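# Place bottles on ledges matching their cap colours

## Task

Put every bottle upright on the wall ledge whose label strip has the same colour as that bottle's cap, with the bottle's entire base resting on that ledge.

## Robot and tools

Robot: two seven-joint arms, left_arm and right_arm, each ending in a parallel two-finger gripper. left_arm sits on the +y side. These names do not match left and right in the camera images. Equal joint values on the two arms give mirror-image postures. A gripper pose does not fix the elbow, so a big wrist rotation may swing the elbow.

Frame: every position and orientation uses one scene frame, in metres. Its origin is on the plane z = 0, directly under the midpoint between the two arm bases, which are 0.70 m higher. +z is up, +x is forward (the direction both arms face). Reported hand poses can be a few centimetres off, more at long reach.

Gripper axes: the fingers point along the gripper's +z and close along its y. end_effector_position is the point between the pads when closed, just under 1 cm behind the fingertips. When closing from wide open, the tips move about 17 mm further along +z, mostly while the pads are more than 70 mm apart.

Row format, used by execute_actions and move: 16 plain numbers. First left_arm: x, y, z, qw, qx, qy, qz, opening. Then the same eight for right_arm. Always send all 16, even if only one arm moves. x, y, z is an absolute target for end_effector_position, in metres. The quaternion is an absolute target orientation, w first. Both are in the scene frame. Opening ranges from -1 (closed) to +1 (fully open, 0.145 m). It takes at least about 0.5 s to go from fully open to closed. To hold an arm still, resend the exact pose and opening from the last result before it stopped. To keep an orientation, repeat one fixed quaternion rather than copying a drifted reading. A 0 in an opening slot is a real command, so resend the current one to leave a gripper alone.

execute_actions(actions, cameras): actions is a list of actions. Each action is a list of up to 15 rows, one per 1/30 s control step. If fewer than 15 rows are given, the last row is held for the remaining steps. An empty list just returns the state and images. Any target more than 0.6 m from its gripper's current position, along any of that gripper's own axes, gets the action refused for both arms. A malformed action, or a first action failing this check against the last reported state, rejects the whole call. Each step, the controller limits the orientation change to 32 degrees from the measured one and favours position over orientation. An action may therefore stop short; the result's "Hand target" shows where each arm is actually headed.

move(target, speed, blend, opening_speed, blocking, cameras): target is one 16-number row or a list of up to 15 rows, without the 0.6 m limit. Each gripper follows a straight line from its Hand target. speed is in m/s, 0.002 to 1.1, default 0.25. Rotation is capped at twice that number in rad/s. Give one speed, or one per target. blend, in metres, rounds corners between listed targets (default 0). opening_speed is the opening change per second on the -1 to +1 scale, minimum 0.2. The first target's opening is applied at the start. A later target's changed opening is applied only once everything is at rest there. A move caps at 10 s of travel. It does not avoid obstacles or the other arm, and grippers lag and can overshoot the speed, especially with the arm nearly straight. blocking=false returns after about 0.5 s while the move continues, and a new move replaces it. The result adds a "move:" line giving the ending (done, off_target, moving, held, fault) and any limits (limits=paced: pose clipped; limits=held: steps withheld). An arm not named is done, meaning within 3 mm and 2 degrees. Neither done nor off_target tells you about contact.

wait(seconds, 0 to 10): lets time pass with the last commands held. A running move continues. stop(): brakes the running move, which needs room to slow down. zoom_image(camera, region): camera is cam_high or cam_low. region is [x0, y0, x1, y1] in pixels, at most 504 by 504. It only works on a camera included in the latest images. read_manual(section="licences") returns licence texts. finished_scene(scene) ends the current scene, given by its number, and cannot be undone.

Cameras: cam_high and cam_low, both 896x504. Calibration is given as K, D and T_world_to_cam and may be off by a few degrees and millimetres.

Result lines: each gripper's end_effector_position and end_effector_quat_wxyz; Hand target; Tool commands; grip_measured, the measured opening on the command scale (the last Joint positions number gives it in metres); Joint positions; Joint velocities, reported "within noise" when at rest; Joint torques, in joint order, including gravity and with offsets. Torques 3 and 4 wrap at ±28 N m. Calls that ran actions list positions at some control steps. MOTOR HOT appears at 85 °C. An OVER-TEMPERATURE FAULT at 100 °C stops that arm for 30 to 60 s or more.

Gripping: to hold something, keep commanding an opening well below grip_measured. A lower command squeezes harder, up to about 10 N per pad for objects up to about 11 cm wide. Closing fast can press harder.

Avoid: dropping bottles or releasing them while they are still moving; knocking anything off the work area; hitting or pressing the two arms together, including gripper housings and wrist cameras, which the clearance check does not guard; closing one gripper on the other's fingers; fast moves into contact, or targets far past a contact point; holding loads or stretched poses for a long time, which heats motors. Loose objects may occasionally get nudged by outside pushes.

Each tool is called after ">>>" as a command line: name --argument value for each argument, lists and objects as JSON in quotes; but a table of rows of numbers goes row by row, as --pt "numbers of a row", without its own name.

## Session

>>> execute_actions --actions '[]'

>>> zoom_image --camera "cam_low" --region '[320, 120, 640, 400]'

>>> zoom_image --camera "cam_high" --region '[420, 200, 680, 420]'

Scene clock: 0.00 s.
left_arm: end_effector_position=(+0.2239, +0.1828, +0.6144) grip_measured=+1.00 end_effector_quat_wxyz=(-0.319, +0.395, -0.515, +0.691) | right_arm: end_effector_position=(+0.4009, -0.1655, +0.3728) grip_measured=+1.00 end_effector_quat_wxyz=(+0.260, +0.265, +0.837, +0.401)
Joint positions: left_arm=[-1.106 0.942 0.535 2.339 -0.48 -0.199 -0.367 0.145] | right_arm=[0.583 0.619 -0.841 0.925 -1.182 -0.496 -0.047 0.145]
Joint velocities: within noise
Joint torques (N m): no reading
Motor temperatures (°C): left_arm=[20 20 22 21 21 23 21] | right_arm=[20 22 22 19 20 19 21]
Hand target: left_arm +0.2239, +0.1828, +0.6144; -0.319, +0.395, -0.515, +0.691 | right_arm +0.4009, -0.1655, +0.3728; +0.260, +0.265, +0.837, +0.401
Tool commands: left_gripper/opening=+1.0 right_gripper/opening=+1.0

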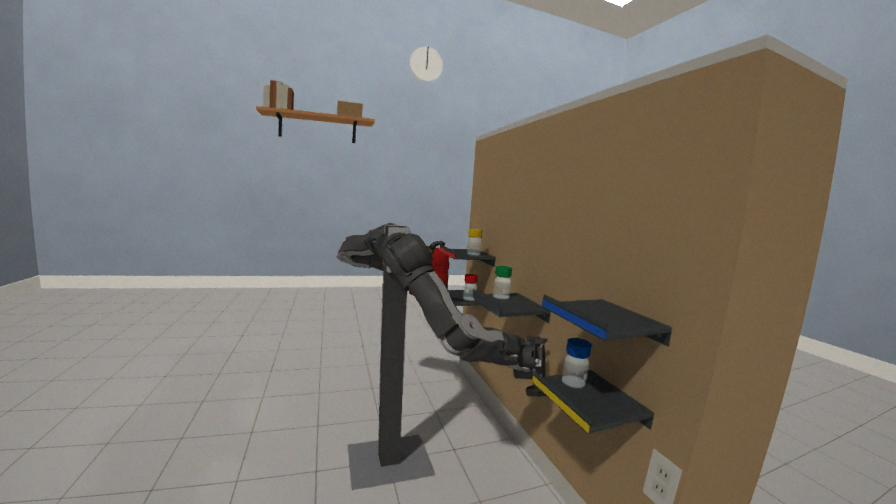

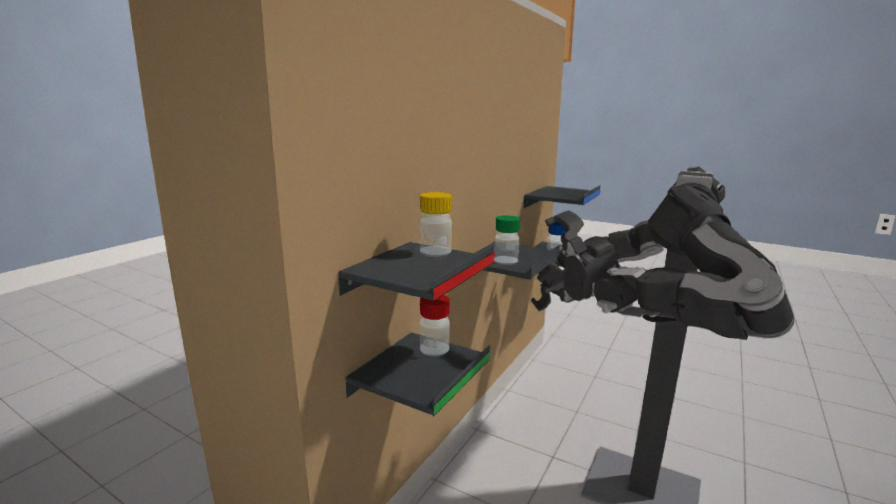

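Scaled by 1.575 from the camera's 896x504 image, which has a finer 1280x720 frame.

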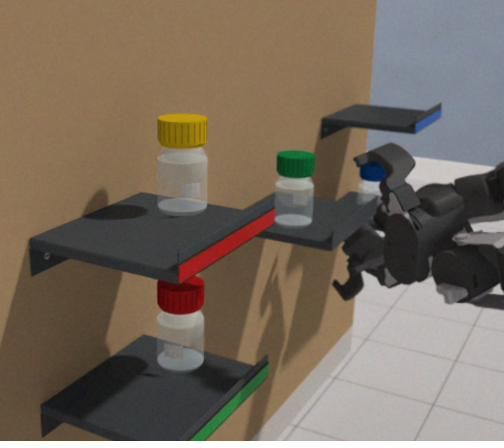

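Scaled by 1.938 from the camera's 896x504 image, which has a finer 1280x720 frame.

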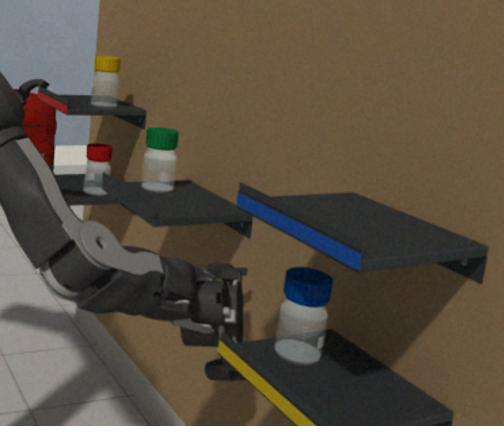

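>>> move --pt "0.22 0.12 0.6 0.0856 0.7482 -0.0985 0.6505 0.4 0.25 -0.2 0.40 0.26 0.265 0.837 0.401 0.4" --pt "0.235 0.08 0.58 0.0856 0.7482 -0.0985 0.6505 0.4 0.225 -0.28 0.482 0.1139 0.7432 -0.1310 0.6461 0.4" --pt "0.372 0.043 0.58 0.0856 0.7482 -0.0985 0.6505 0.4 0.384 -0.349 0.482 0.1139 0.7432 -0.1310 0.6461 0.4" --speed '[0.3,0.3,0.13]'

>>> zoom_image --camera "cam_high" --region '[420, 200, 680, 420]'

>>> zoom_image --camera "cam_low" --region '[320, 120, 640, 400]'

Scene clock: 62.87 s.
left_arm: end_effector_position=(+0.3723, +0.0444, +0.5824) grip_measured=+0.40 end_effector_quat_wxyz=(+0.083, +0.747, -0.096, +0.653) | right_arm: end_effector_position=(+0.3844, -0.3510, +0.4855) grip_measured=+0.40 end_effector_quat_wxyz=(+0.117, +0.739, -0.133, +0.650)
Joint positions: left_arm=[0.292 0.139 -0.457 1.951 0.349 0.694 -0.349 0.105] | right_arm=[0.169 0.864 -0.388 1.411 0.952 -0.116 -0.47 0.105]
Joint velocities: within noise
Joint torques (N m): left_arm=[5.74 -0.67 -0.01 3.86 0.07 -0.67 0.21] | right_arm=[3.81 5.08 2.55 2.51 -0.11 -0.27 0.16]
Motor temperatures (°C): left_arm=[20 21 23 22 21 23 21] | right_arm=[22 23 22 20 20 19 21]
Hand target: left_arm +0.3720, +0.0431, +0.5799; +0.086, +0.748, -0.098, +0.650 | right_arm +0.3839, -0.3490, +0.4819; +0.114, +0.743, -0.131, +0.646
Off the commanded pose: left_arm 0.003 m, 1 deg | right_arm 0.004 m, 1 deg.
move: off_target (right_arm)

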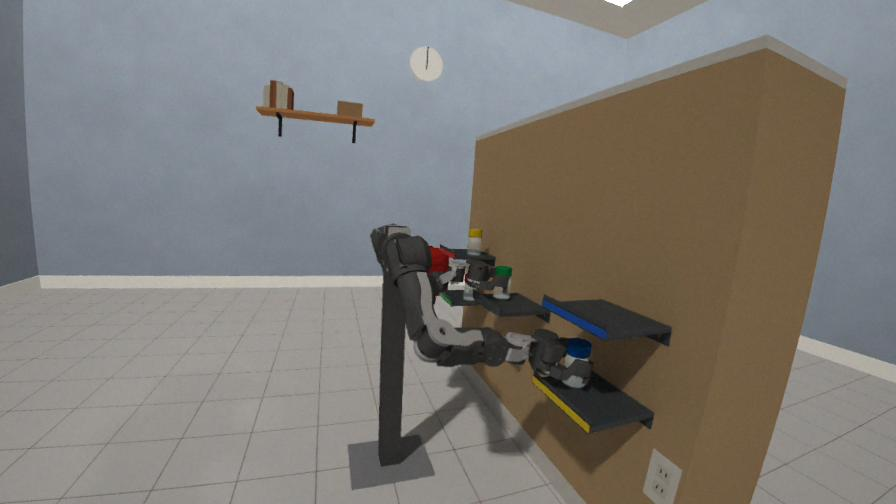

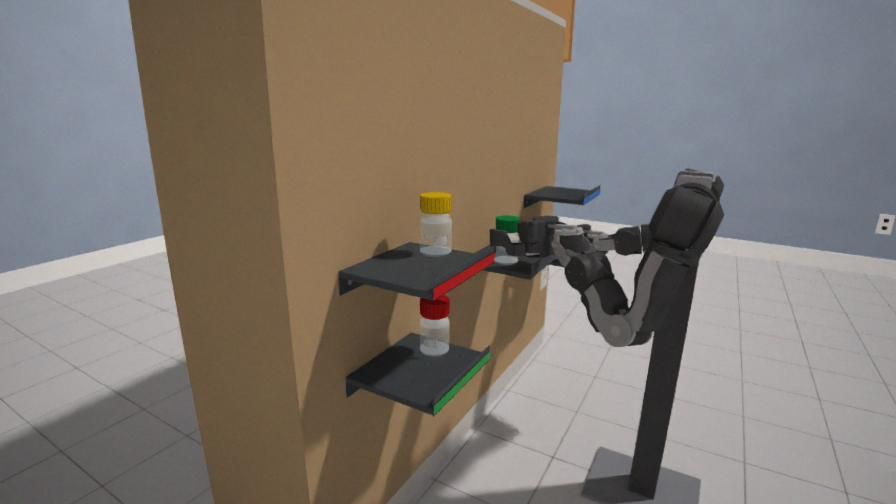

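Scaled by 1.938 from the camera's 896x504 image, which has a finer 1280x720 frame.

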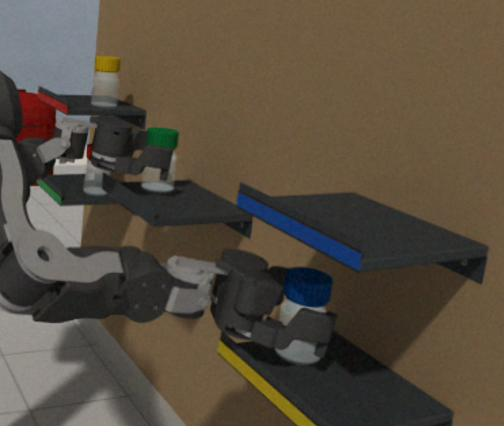

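Scaled by 1.575 from the camera's 896x504 image, which has a finer 1280x720 frame.

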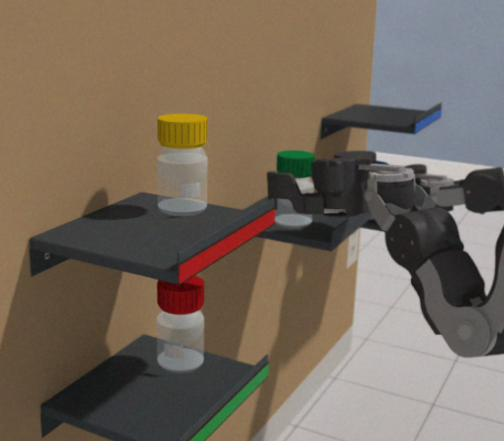

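>>> move --pt "0.372 0.043 0.58 0.0856 0.7482 -0.0985 0.6505 -0.5 0.384 -0.349 0.482 0.1139 0.7432 -0.1310 0.6461 -0.5" --pt "0.372 0.043 0.618 0.0856 0.7482 -0.0985 0.6505 -0.5 0.384 -0.349 0.514 0.1139 0.7432 -0.1310 0.6461 -0.5" --pt "0.23 0.085 0.618 0.0856 0.7482 -0.0985 0.6505 -0.5 0.213 -0.287 0.514 0.1139 0.7432 -0.1310 0.6461 -0.5" --pt "0.215 0.26 0.56 -0.1139 0.7432 0.1310 0.6461 -0.5 0.215 -0.29 0.72 0.1139 0.7432 -0.1310 0.6461 -0.5" --pt "0.212 0.40 0.515 -0.1139 0.7432 0.1310 0.6461 -0.5 0.384 -0.352 0.72 0.1139 0.7432 -0.1310 0.6461 -0.5" --pt "0.372 0.458 0.513 -0.1139 0.7432 0.1310 0.6461 -0.5 0.384 -0.352 0.695 0.1139 0.7432 -0.1310 0.6461 -0.5" --speed '[0.1,0.1,0.16,0.22,0.17,0.13]' --blend '[0,0.01,0.02,0.02,0.02,0]' --opening_speed 1.0

>>> zoom_image --camera "cam_low" --region '[320, 150, 640, 430]'

>>> zoom_image --camera "cam_high" --region '[420, 200, 680, 420]'

Scene clock: 104.07 s.
left_arm: end_effector_position=(+0.3709, +0.4592, +0.5113) grip_measured=-0.24 end_effector_quat_wxyz=(-0.116, +0.746, +0.133, +0.642) | right_arm: end_effector_position=(+0.3844, -0.3514, +0.6903) grip_measured=-0.30 end_effector_quat_wxyz=(+0.114, +0.749, -0.131, +0.639)
Joint positions: left_arm=[0.197 1.091 -0.33 1.12 1.191 -0.139 -0.087 0.058] | right_arm=[0.554 1.126 -0.163 1.783 1.366 0.606 -0.702 0.053]
Joint velocities: within noise
Joint torques (N m): left_arm=[6.16 7.74 3.02 2.25 0.03 -0.9 0.24] | right_arm=[4.76 6.08 5.14 2.11 -0.39 -0.65 0.17]
Motor temperatures (°C): left_arm=[22 21 22 22 21 24 21] | right_arm=[22 23 23 20 20 20 21]
Hand target: left_arm +0.3720, +0.4580, +0.5131; -0.114, +0.743, +0.131, +0.646 | right_arm +0.3840, -0.3519, +0.6949; +0.114, +0.743, -0.131, +0.646
Off the commanded pose: left_arm 0.002 m, 1 deg | right_arm 0.005 m, 1 deg.
move: off_target (right_arm)

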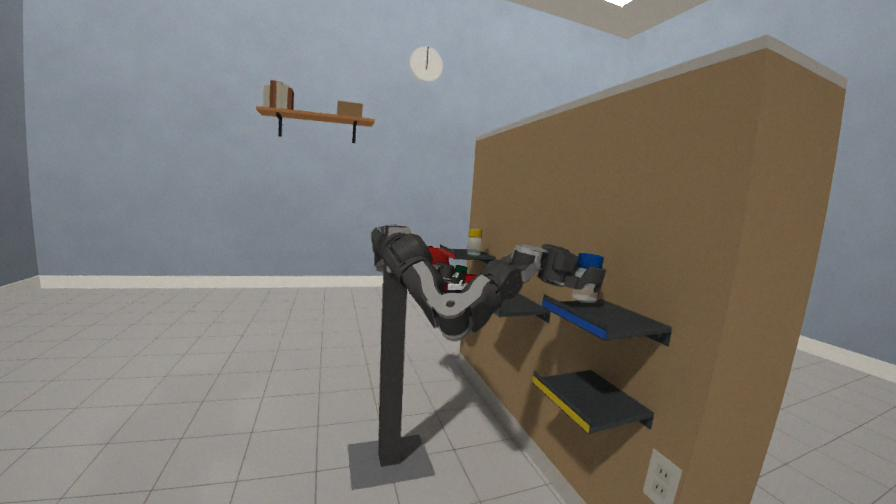

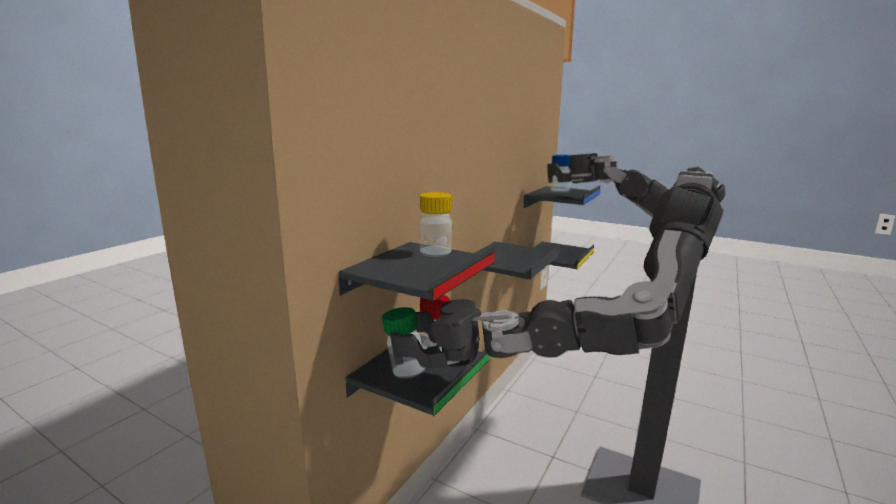

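Scaled by 1.575 from the camera's 896x504 image, which has a finer 1280x720 frame.

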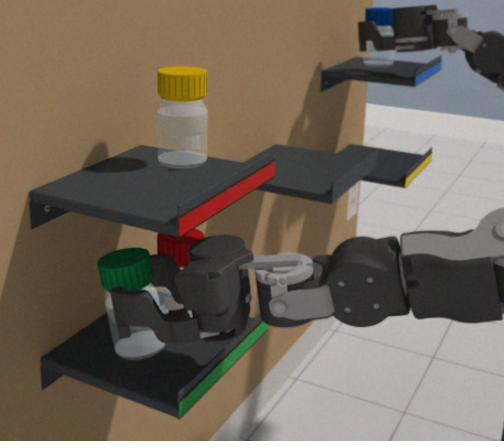

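Scaled by 1.938 from the camera's 896x504 image, which has a finer 1280x720 frame.

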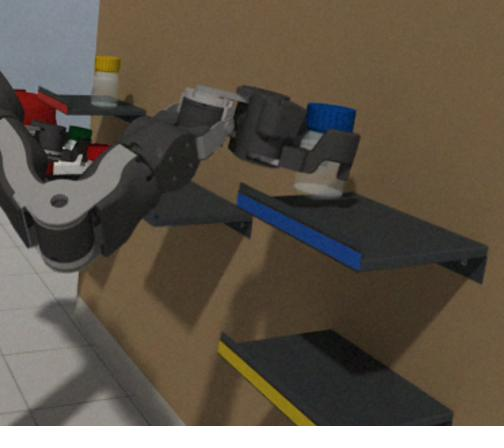

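>>> move --pt "0.372 0.458 0.485 -0.1139 0.7432 0.1310 0.6461 -0.5 0.384 -0.352 0.687 0.1139 0.7432 -0.1310 0.6461 -0.5" --speed 0.04

>>> zoom_image --camera "cam_low" --region '[350, 300, 510, 420]'

>>> zoom_image --camera "cam_high" --region '[530, 230, 690, 350]'

Scene clock: 127.57 s.
left_arm: end_effector_position=(+0.3729, +0.4612, +0.4951) grip_measured=-0.24 end_effector_quat_wxyz=(-0.120, +0.732, +0.131, +0.658) | right_arm: end_effector_position=(+0.3843, -0.3516, +0.6827) grip_measured=-0.30 end_effector_quat_wxyz=(+0.114, +0.749, -0.131, +0.640)
Joint positions: left_arm=[0.237 1.015 -0.356 1.009 1.136 -0.23 -0.036 0.058] | right_arm=[0.517 1.132 -0.163 1.785 1.359 0.569 -0.694 0.053]
Joint velocities: within noise
Joint torques (N m): left_arm=[5 6.18 0.9 1.57 0.19 -0.09 0.24] | right_arm=[4.52 6.37 5.04 2.09 -0.4 -0.62 0.16]
Motor temperatures (°C): left_arm=[23 24 24 22 21 25 21] | right_arm=[22 24 24 20 20 20 21]
Hand target: left_arm +0.3718, +0.4579, +0.4852; -0.114, +0.743, +0.131, +0.646 | right_arm +0.3840, -0.3519, +0.6870; +0.114, +0.743, -0.131, +0.646
Off the commanded pose: left_arm 0.011 m, 2 deg | right_arm 0.004 m, 1 deg.
move: off_target (left_arm, right_arm)

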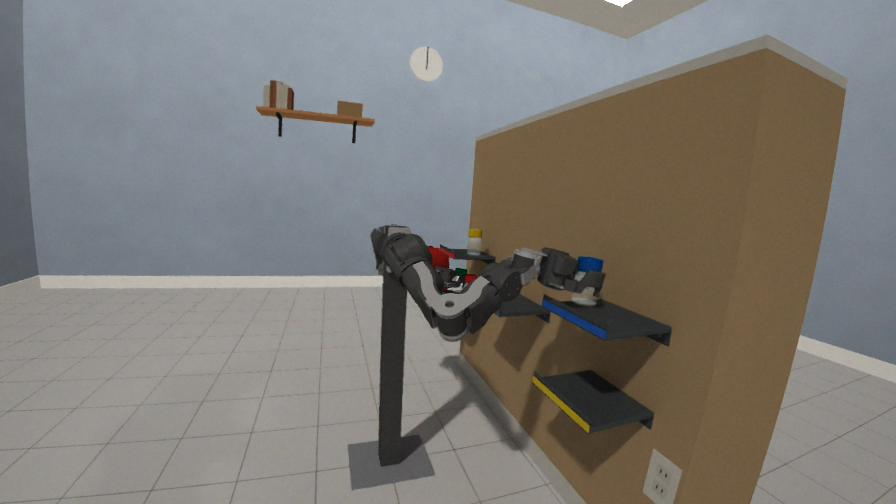

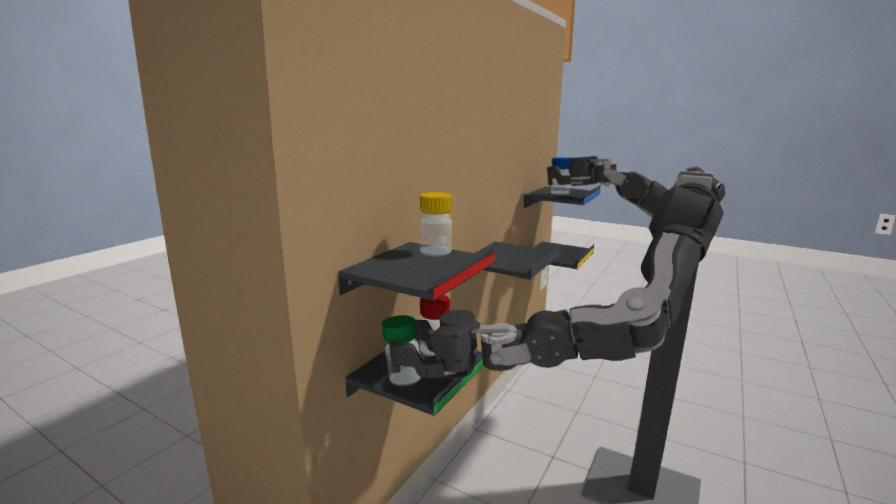

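Scaled by 3.150 from the camera's 896x504 image, which has a finer 1280x720 frame.

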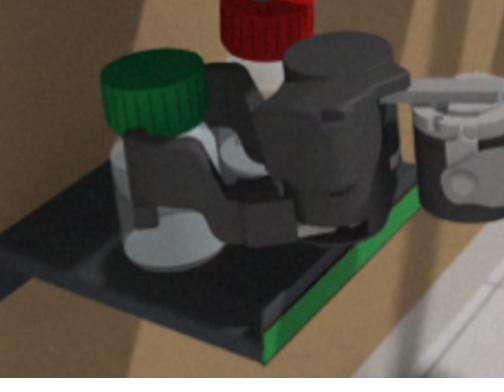

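Scaled by 3.150 from the camera's 896x504 image, which has a finer 1280x720 frame.

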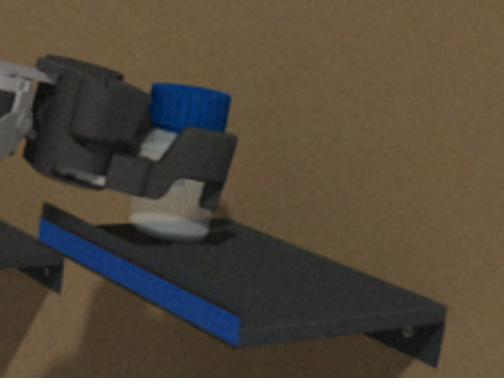

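>>> move --pt "0.372 0.458 0.5 -0.1228 0.6963 0.1228 0.6963 -0.5 0.384 -0.352 0.692 0.119 0.7173 -0.1264 0.6748 -0.5" --pt "0.372 0.458 0.486 -0.1228 0.6963 0.1228 0.6963 -0.5 0.384 -0.352 0.683 0.119 0.7173 -0.1264 0.6748 -0.5" --speed '[0.1,0.04]'

>>> zoom_image --camera "cam_low" --region '[350, 300, 510, 420]'

>>> zoom_image --camera "cam_high" --region '[530, 230, 690, 350]'

Scene clock: 151.17 s.
left_arm: end_effector_position=(+0.3720, +0.4611, +0.4936) grip_measured=-0.24 end_effector_quat_wxyz=(-0.127, +0.687, +0.125, +0.704) | right_arm: end_effector_position=(+0.3843, -0.3518, +0.6792) grip_measured=-0.30 end_effector_quat_wxyz=(+0.119, +0.722, -0.127, +0.669)
Joint positions: left_arm=[0.258 0.947 -0.369 0.909 1.102 -0.416 0.01 0.058] | right_arm=[0.435 1.145 -0.163 1.796 1.29 0.428 -0.661 0.053]
Joint velocities: within noise
Joint torques (N m): left_arm=[5.39 6.24 0.83 1.8 0.11 -0.28 0.25] | right_arm=[4.29 6.42 5.11 1.88 -0.39 -0.64 0.17]
Motor temperatures (°C): left_arm=[22 24 23 21 21 24 21] | right_arm=[22 24 24 20 20 20 21]
Hand target: left_arm +0.3719, +0.4579, +0.4861; -0.123, +0.696, +0.123, +0.696 | right_arm +0.3840, -0.3520, +0.6830; +0.119, +0.717, -0.126, +0.675
Off the commanded pose: left_arm 0.008 m, 1 deg | right_arm 0.004 m, 1 deg.
move: off_target (left_arm, right_arm)

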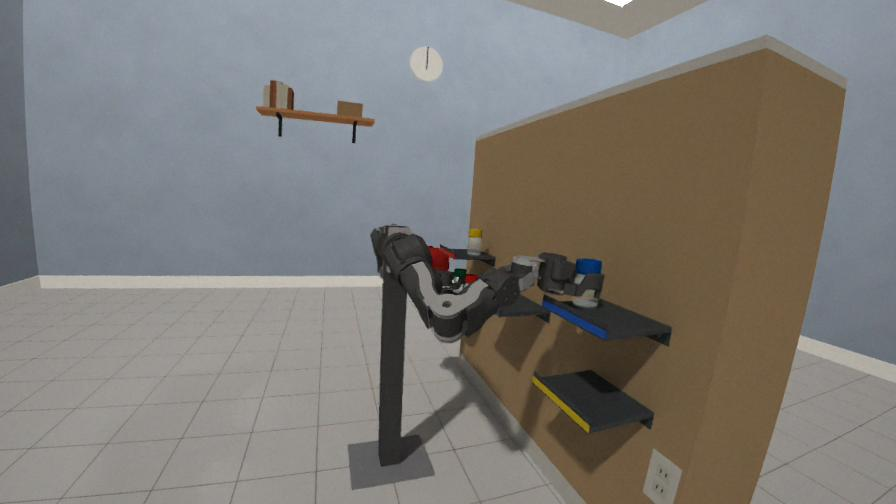

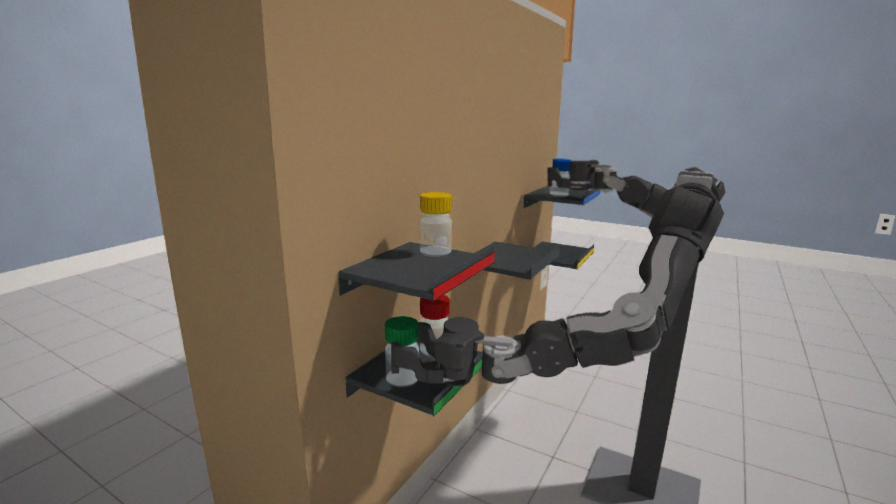

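Scaled by 3.150 from the camera's 896x504 image, which has a finer 1280x720 frame.

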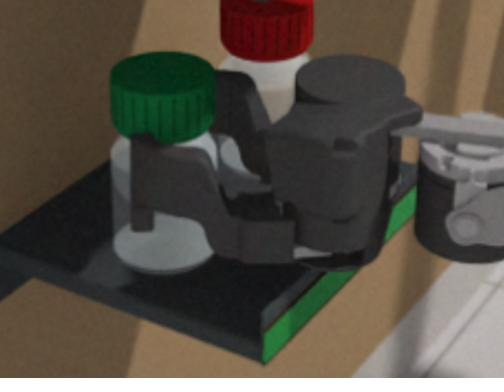

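Scaled by 3.150 from the camera's 896x504 image, which has a finer 1280x720 frame.

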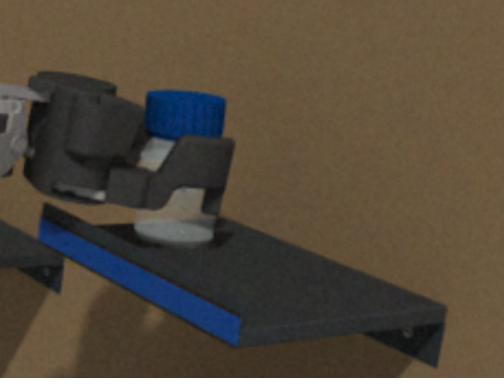

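>>> move --pt "0.372 0.46 0.4945 -0.1228 0.6963 0.1228 0.6963 -0.5 0.384 -0.352 0.675 0.119 0.7173 -0.1264 0.6748 -0.5" --pt "0.372 0.46 0.4945 -0.1228 0.6963 0.1228 0.6963 0.0 0.384 -0.352 0.675 0.119 0.7173 -0.1264 0.6748 -0.5" --speed '[0.03,0.03]' --opening_speed 0.8

>>> zoom_image --camera "cam_low" --region '[350, 300, 510, 420]'

>>> zoom_image --camera "cam_high" --region '[530, 230, 690, 350]'

Scene clock: 168.57 s.
left_arm: end_effector_position=(+0.3728, +0.4593, +0.4948) grip_measured=+0.00 end_effector_quat_wxyz=(-0.122, +0.696, +0.122, +0.697) | right_arm: end_effector_position=(+0.3839, -0.3524, +0.6784) grip_measured=-0.30 end_effector_quat_wxyz=(+0.120, +0.713, -0.128, +0.679)
Joint positions: left_arm=[0.251 0.964 -0.369 0.934 1.112 -0.384 0.01 0.076] | right_arm=[0.41 1.15 -0.163 1.797 1.273 0.379 -0.654 0.053]
Joint velocities: within noise
Joint torques (N m): left_arm=[5.1 8.19 2.45 3.11 0.18 -0.61 -0.01] | right_arm=[3.36 6.13 3.73 1.57 -0.15 -0.26 0.08]
Motor temperatures (°C): left_arm=[23 24 23 21 21 24 21] | right_arm=[22 24 24 20 20 20 21]
Hand target: left_arm +0.3720, +0.4600, +0.4946; -0.123, +0.696, +0.123, +0.696 | right_arm +0.3840, -0.3521, +0.6750; +0.119, +0.717, -0.126, +0.675
Off the commanded pose: left_arm 0.001 m, 0 deg | right_arm 0.003 m, 1 deg.
move: done

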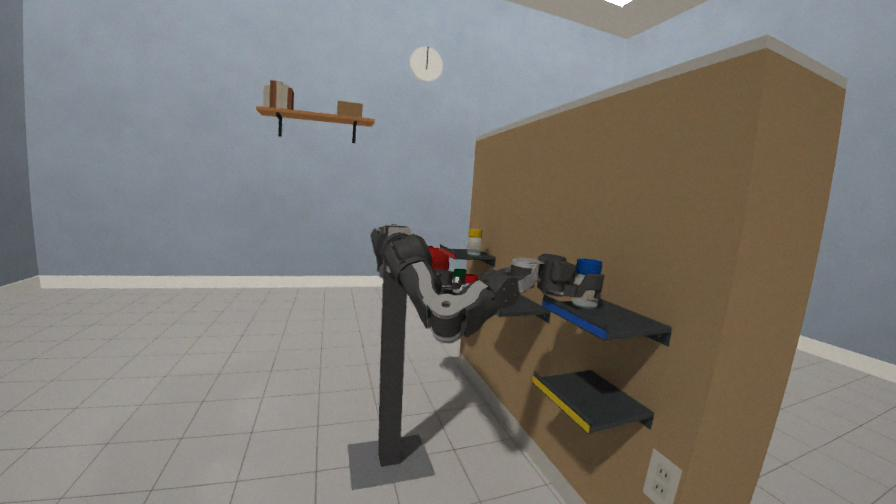

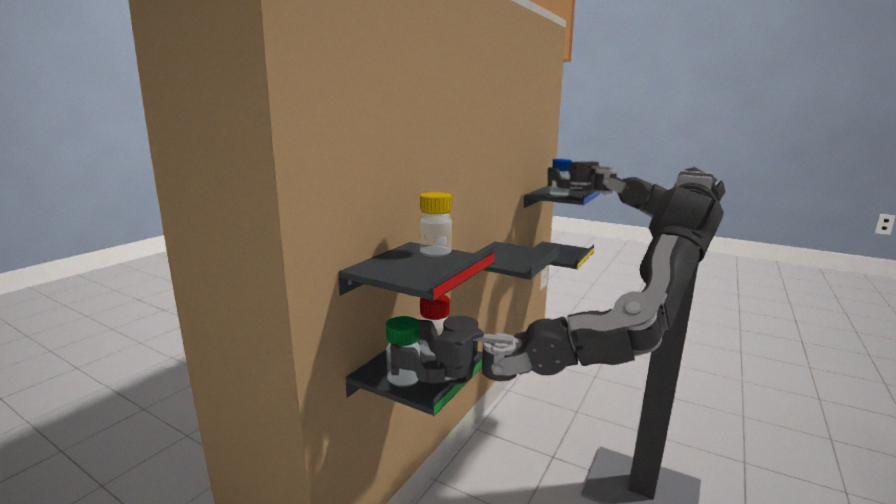

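Scaled by 3.150 from the camera's 896x504 image, which has a finer 1280x720 frame.

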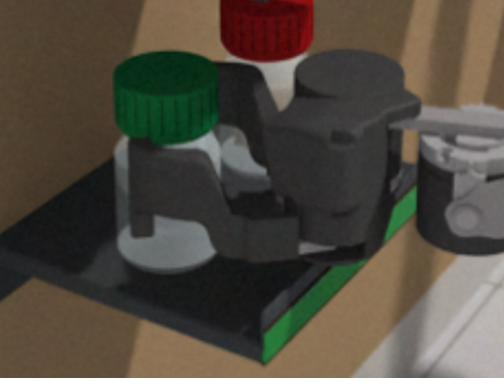

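Scaled by 3.150 from the camera's 896x504 image, which has a finer 1280x720 frame.

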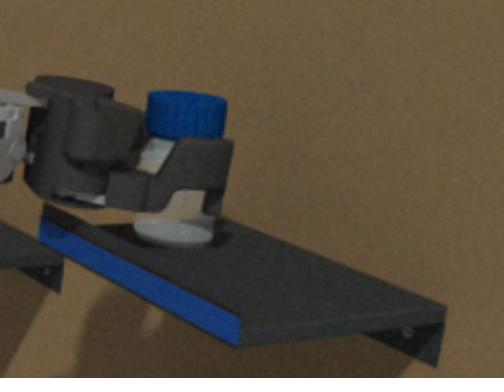

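>>> move --pt "0.372 0.46 0.4945 -0.1228 0.6963 0.1228 0.6963 0.0 0.384 -0.352 0.6815 0.119 0.7173 -0.1264 0.6748 -0.5" --pt "0.372 0.46 0.4945 -0.1228 0.6963 0.1228 0.6963 0.0 0.384 -0.352 0.6815 0.119 0.7173 -0.1264 0.6748 0.15" --pt "0.212 0.40 0.499 -0.1228 0.6963 0.1228 0.6963 0.0 0.224 -0.294 0.684 0.119 0.7173 -0.1264 0.6748 0.15" --pt "0.205 0.32 0.61 -0.1184 0.7203 0.1270 0.6716 0.4 0.22 -0.26 0.6 0.119 0.7173 -0.1264 0.6748 0.4" --pt "0.224 0.287 0.683 -0.1184 0.7203 0.1270 0.6716 0.4 0.22 -0.2 0.58 0 0.7314 0 0.6820 0.4" --pt "0.384 0.3415 0.683 -0.1184 0.7203 0.1270 0.6716 0.4 0.22 -0.2 0.58 0 0.7314 0 0.6820 0.4" --speed '[0.03,0.03,0.13,0.25,0.25,0.13]' --opening_speed 1.0

>>> zoom_image --camera "cam_low" --region '[320, 150, 640, 430]'

>>> zoom_image --camera "cam_high" --region '[420, 200, 680, 420]'

Scene clock: 197.90 s.
left_arm: end_effector_position=(+0.3841, +0.3416, +0.6848) grip_measured=+0.40 end_effector_quat_wxyz=(-0.129, +0.709, +0.116, +0.684) | right_arm: end_effector_position=(+0.2204, -0.2016, +0.5794) grip_measured=+0.40 end_effector_quat_wxyz=(-0.018, +0.687, +0.018, +0.726)
Joint positions: left_arm=[-1.407 1.722 1.357 1.829 1.584 -0.016 -0.754 0.105] | right_arm=[-0.83 0.237 0.328 2.44 0.401 0.028 0.074 0.105]
Joint velocities: within noise
Joint torques (N m): left_arm=[5.31 0.94 3.44 0.35 -0.16 -0.43 0.19] | right_arm=[-1.02 1.65 0.49 4.16 0.23 -0.5 0.12]
Motor temperatures (°C): left_arm=[22 25 24 22 21 24 21] | right_arm=[22 24 24 20 20 20 21]
Hand target: left_arm +0.3840, +0.3414, +0.6830; -0.128, +0.711, +0.114, +0.682 | right_arm +0.2202, -0.2002, +0.5795; -0.021, +0.687, +0.020, +0.727
Off the commanded pose: left_arm 0.002 m, 3 deg | right_arm 0.002 m, 8 deg.
joint sent to its limit (left arm) — joint 1 (shoulder pitch), lower limit; joint 5 (forearm roll), upper limit. The joint targets still meet the commanded pose.
joint sent to its limit (right arm) — joint 4 (elbow), upper limit, where the elbow is as bent as it goes. The joint targets are off in orientation, not in position.
move: off_target (left_arm, right_arm); target 4's new opening was sent with right_arm's hand 0.001 m and 12 deg from that target

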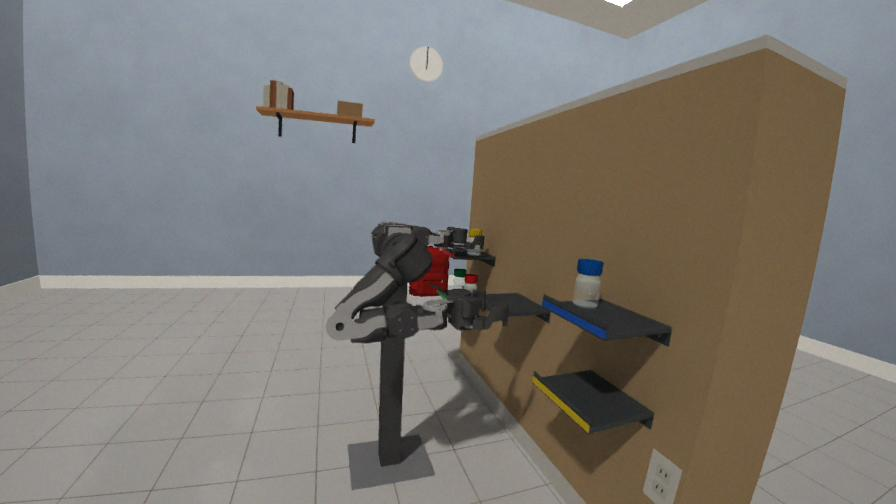

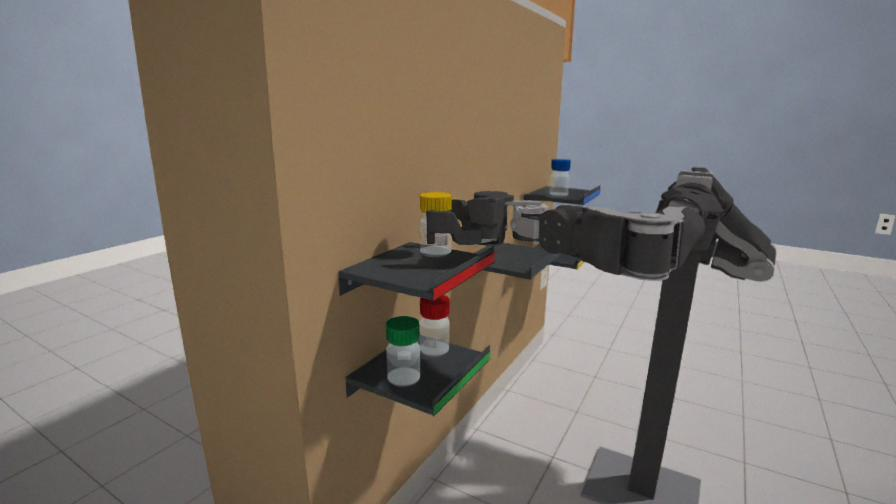

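Scaled by 1.575 from the camera's 896x504 image, which has a finer 1280x720 frame.

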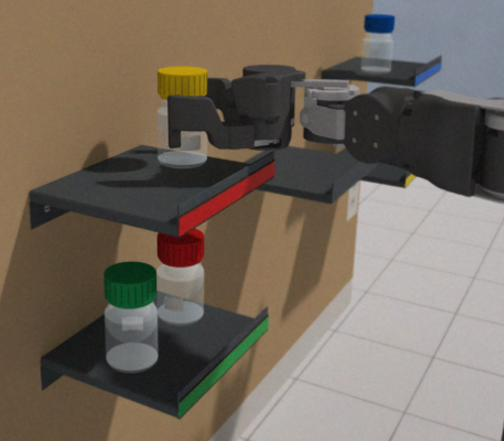

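Scaled by 1.938 from the camera's 896x504 image, which has a finer 1280x720 frame.

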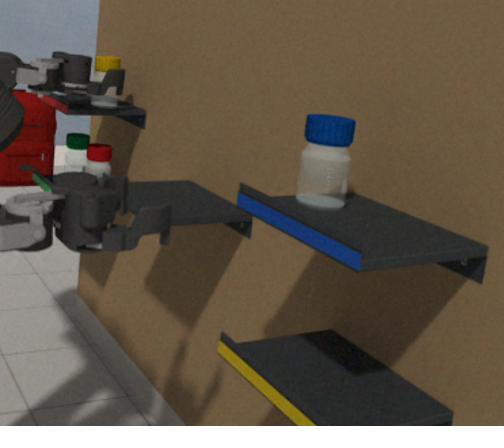

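>>> move --pt "0.384 0.3415 0.683 -0.1184 0.7203 0.1270 0.6716 -0.5 0.22 -0.2 0.58 0 0.7071 0 0.7071 0.4" --pt "0.384 0.3415 0.716 -0.1184 0.7203 0.1270 0.6716 -0.5 0.24 -0.2 0.54 0 0.7071 0 0.7071 0.4" --pt "0.224 0.287 0.716 -0.1184 0.7203 0.1270 0.6716 -0.5 0.26 -0.2 0.5 0 0.7071 0 0.7071 0.4" --pt "0.215 0.21 0.63 0 0.7314 0 0.6820 -0.5 0.26 -0.2 0.5 0 0.7071 0 0.7071 0.4" --pt "0.225 0.09 0.615 0.0892 0.7251 -0.0955 0.6762 -0.5 0.26 -0.2 0.5 0 0.7071 0 0.7071 0.4" --pt "0.372 0.043 0.612 0.0892 0.7251 -0.0955 0.6762 -0.5 0.26 -0.2 0.5 0 0.7071 0 0.7071 0.4" --pt "0.372 0.043 0.595 0.0892 0.7251 -0.0955 0.6762 -0.5 0.26 -0.2 0.5 0 0.7071 0 0.7071 0.4" --speed '[0.1,0.08,0.13,0.2,0.2,0.13,0.05]' --blend '[0,0.008,0.02,0.02,0.02,0.003,0]' --opening_speed 1.0

>>> zoom_image --camera "cam_low" --region '[440, 180, 600, 300]'

>>> zoom_image --camera "cam_high" --region '[430, 210, 590, 330]'

Scene clock: 226.37 s.
left_arm: end_effector_position=(+0.3713, +0.0419, +0.5942) grip_measured=-0.24 end_effector_quat_wxyz=(+0.091, +0.728, -0.096, +0.673) | right_arm: end_effector_position=(+0.2598, -0.2009, +0.5008) grip_measured=+0.40 end_effector_quat_wxyz=(+0.001, +0.707, -0.001, +0.707)
Joint positions: left_arm=[0.187 -0.161 -0.239 1.964 -0.138 0.687 0.079 0.058] | right_arm=[-0.579 0.167 0.148 2.067 0.22 -0.065 0.046 0.105]
Joint velocities: within noise
Joint torques (N m): left_arm=[6.05 -1.65 -0.58 4.29 0.14 -0.97 0.04] | right_arm=[0.49 1.04 -0.08 3.67 0.11 -0.54 0.03]
Motor temperatures (°C): left_arm=[23 23 25 21 21 24 21] | right_arm=[21 23 23 21 20 20 21]
Hand target: left_arm +0.3720, +0.0430, +0.5951; +0.089, +0.725, -0.096, +0.676 | right_arm +0.2600, -0.2000, +0.5000; +0.000, +0.707, +0.000, +0.707
Off the commanded pose: left_arm 0.002 m, 1 deg | right_arm 0.001 m, 0 deg.
move: done

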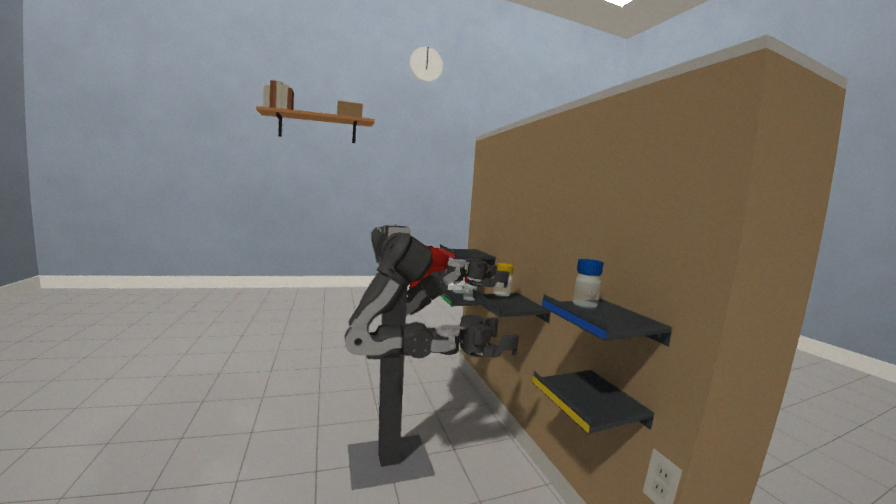

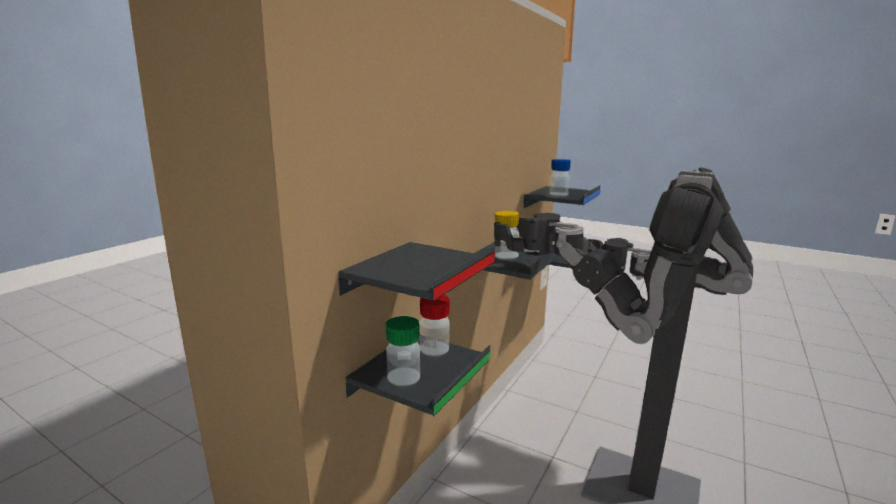

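Scaled by 3.150 from the camera's 896x504 image, which has a finer 1280x720 frame.

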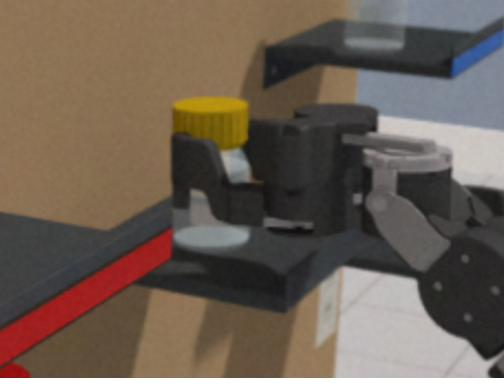

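Scaled by 3.150 from the camera's 896x504 image, which has a finer 1280x720 frame.

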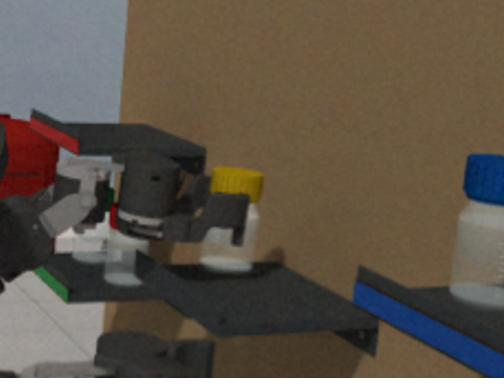

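>>> move --pt "0.372 0.043 0.577 0.0892 0.7251 -0.0955 0.6762 -0.5 0.26 -0.2 0.5 0 0.7071 0 0.7071 0.4" --pt "0.372 0.043 0.583 0.0892 0.7251 -0.0955 0.6762 -0.5 0.26 -0.2 0.5 0 0.7071 0 0.7071 0.4" --pt "0.372 0.043 0.583 0.0892 0.7251 -0.0955 0.6762 0.15 0.26 -0.2 0.5 0 0.7071 0 0.7071 0.4" --pt "0.235 0.08 0.586 0.0892 0.7251 -0.0955 0.6762 0.15 0.26 -0.2 0.5 0 0.7071 0 0.7071 0.4" --pt "0.215 0.22 0.55 0 0.7314 0 0.6820 0.2 0.235 -0.1 0.56 0 0.7314 0 0.6820 0.4" --pt "0.226 0.319 0.487 -0.0594 0.7286 0.0637 0.6794 0.2 0.235 0.005 0.587 -0.0892 0.7251 0.0955 0.6762 0.4" --pt "0.384 0.347 0.487 -0.0594 0.7286 0.0637 0.6794 0.2 0.375 0.043 0.587 -0.0892 0.7251 0.0955 0.6762 0.4" --speed '[0.04,0.04,0.04,0.15,0.25,0.25,0.15]' --opening_speed 1.5

>>> zoom_image --camera "cam_low" --region '[320, 150, 640, 430]'

>>> zoom_image --camera "cam_high" --region '[420, 200, 680, 420]'

Scene clock: 259.60 s.
left_arm: end_effector_position=(+0.3846, +0.3474, +0.4905) grip_measured=+0.20 end_effector_quat_wxyz=(-0.060, +0.725, +0.066, +0.683) | right_arm: end_effector_position=(+0.3749, +0.0437, +0.5878) grip_measured=+0.40 end_effector_quat_wxyz=(-0.089, +0.724, +0.098, +0.676)
Joint positions: left_arm=[0.101 0.443 0.267 1.349 0.388 0.068 0.156 0.09] | right_arm=[0.33 -0.177 -0.615 1.722 0.088 0.585 -0.413 0.105]
Joint velocities: within noise
Joint torques (N m): left_arm=[5.13 5.02 0.54 3.82 0.17 -0.68 0.19] | right_arm=[4.18 -3.68 0.18 3.81 -0.02 -0.51 -0.11]
Motor temperatures (°C): left_arm=[23 23 23 22 21 25 21] | right_arm=[21 23 22 21 20 20 21]
Hand target: left_arm +0.3840, +0.3471, +0.4870; -0.059, +0.729, +0.064, +0.679 | right_arm +0.3750, +0.0429, +0.5870; -0.089, +0.725, +0.096, +0.676
Off the commanded pose: left_arm 0.004 m, 1 deg | right_arm 0.001 m, 0 deg.
joint sent to its limit (right arm) — joint 2 (shoulder roll), lower limit. The joint targets still meet the commanded pose.
move: off_target (left_arm)

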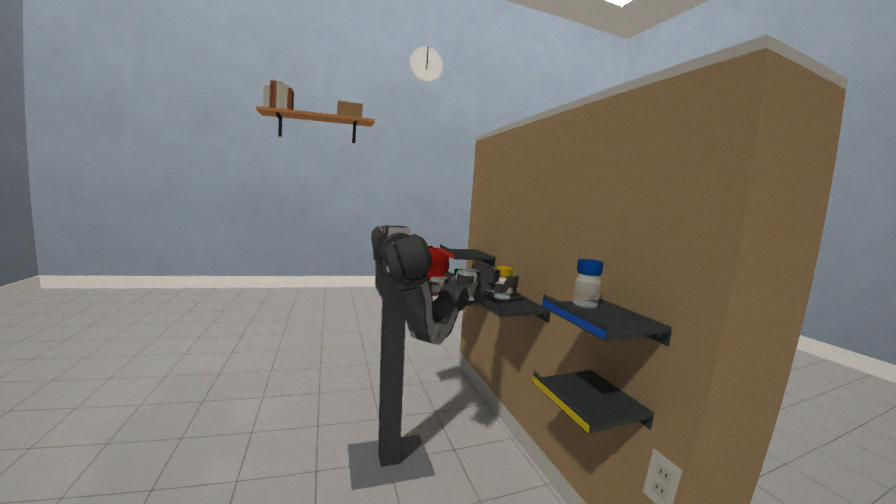

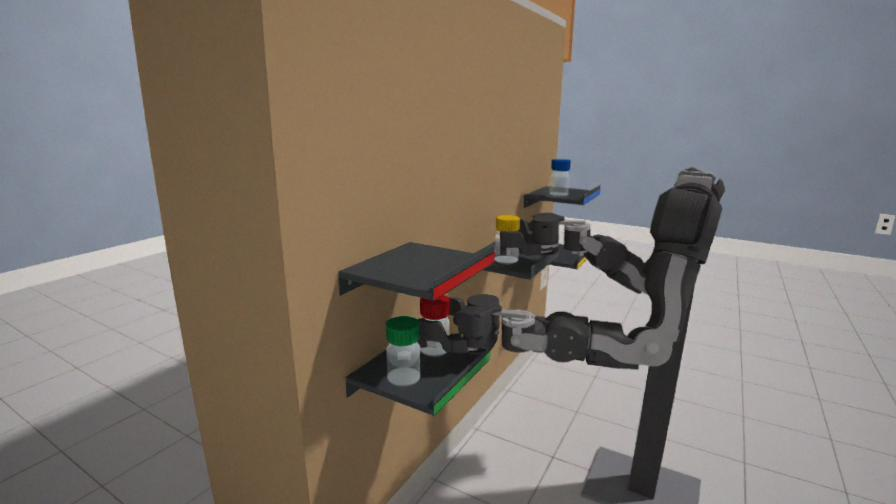

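Scaled by 1.575 from the camera's 896x504 image, which has a finer 1280x720 frame.

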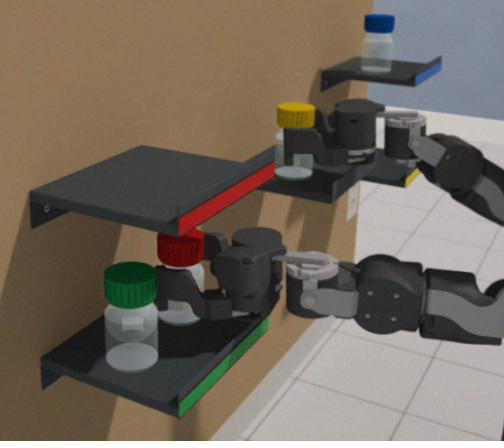

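Scaled by 1.938 from the camera's 896x504 image, which has a finer 1280x720 frame.

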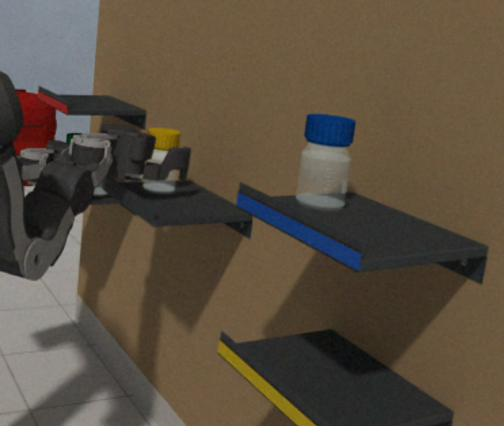

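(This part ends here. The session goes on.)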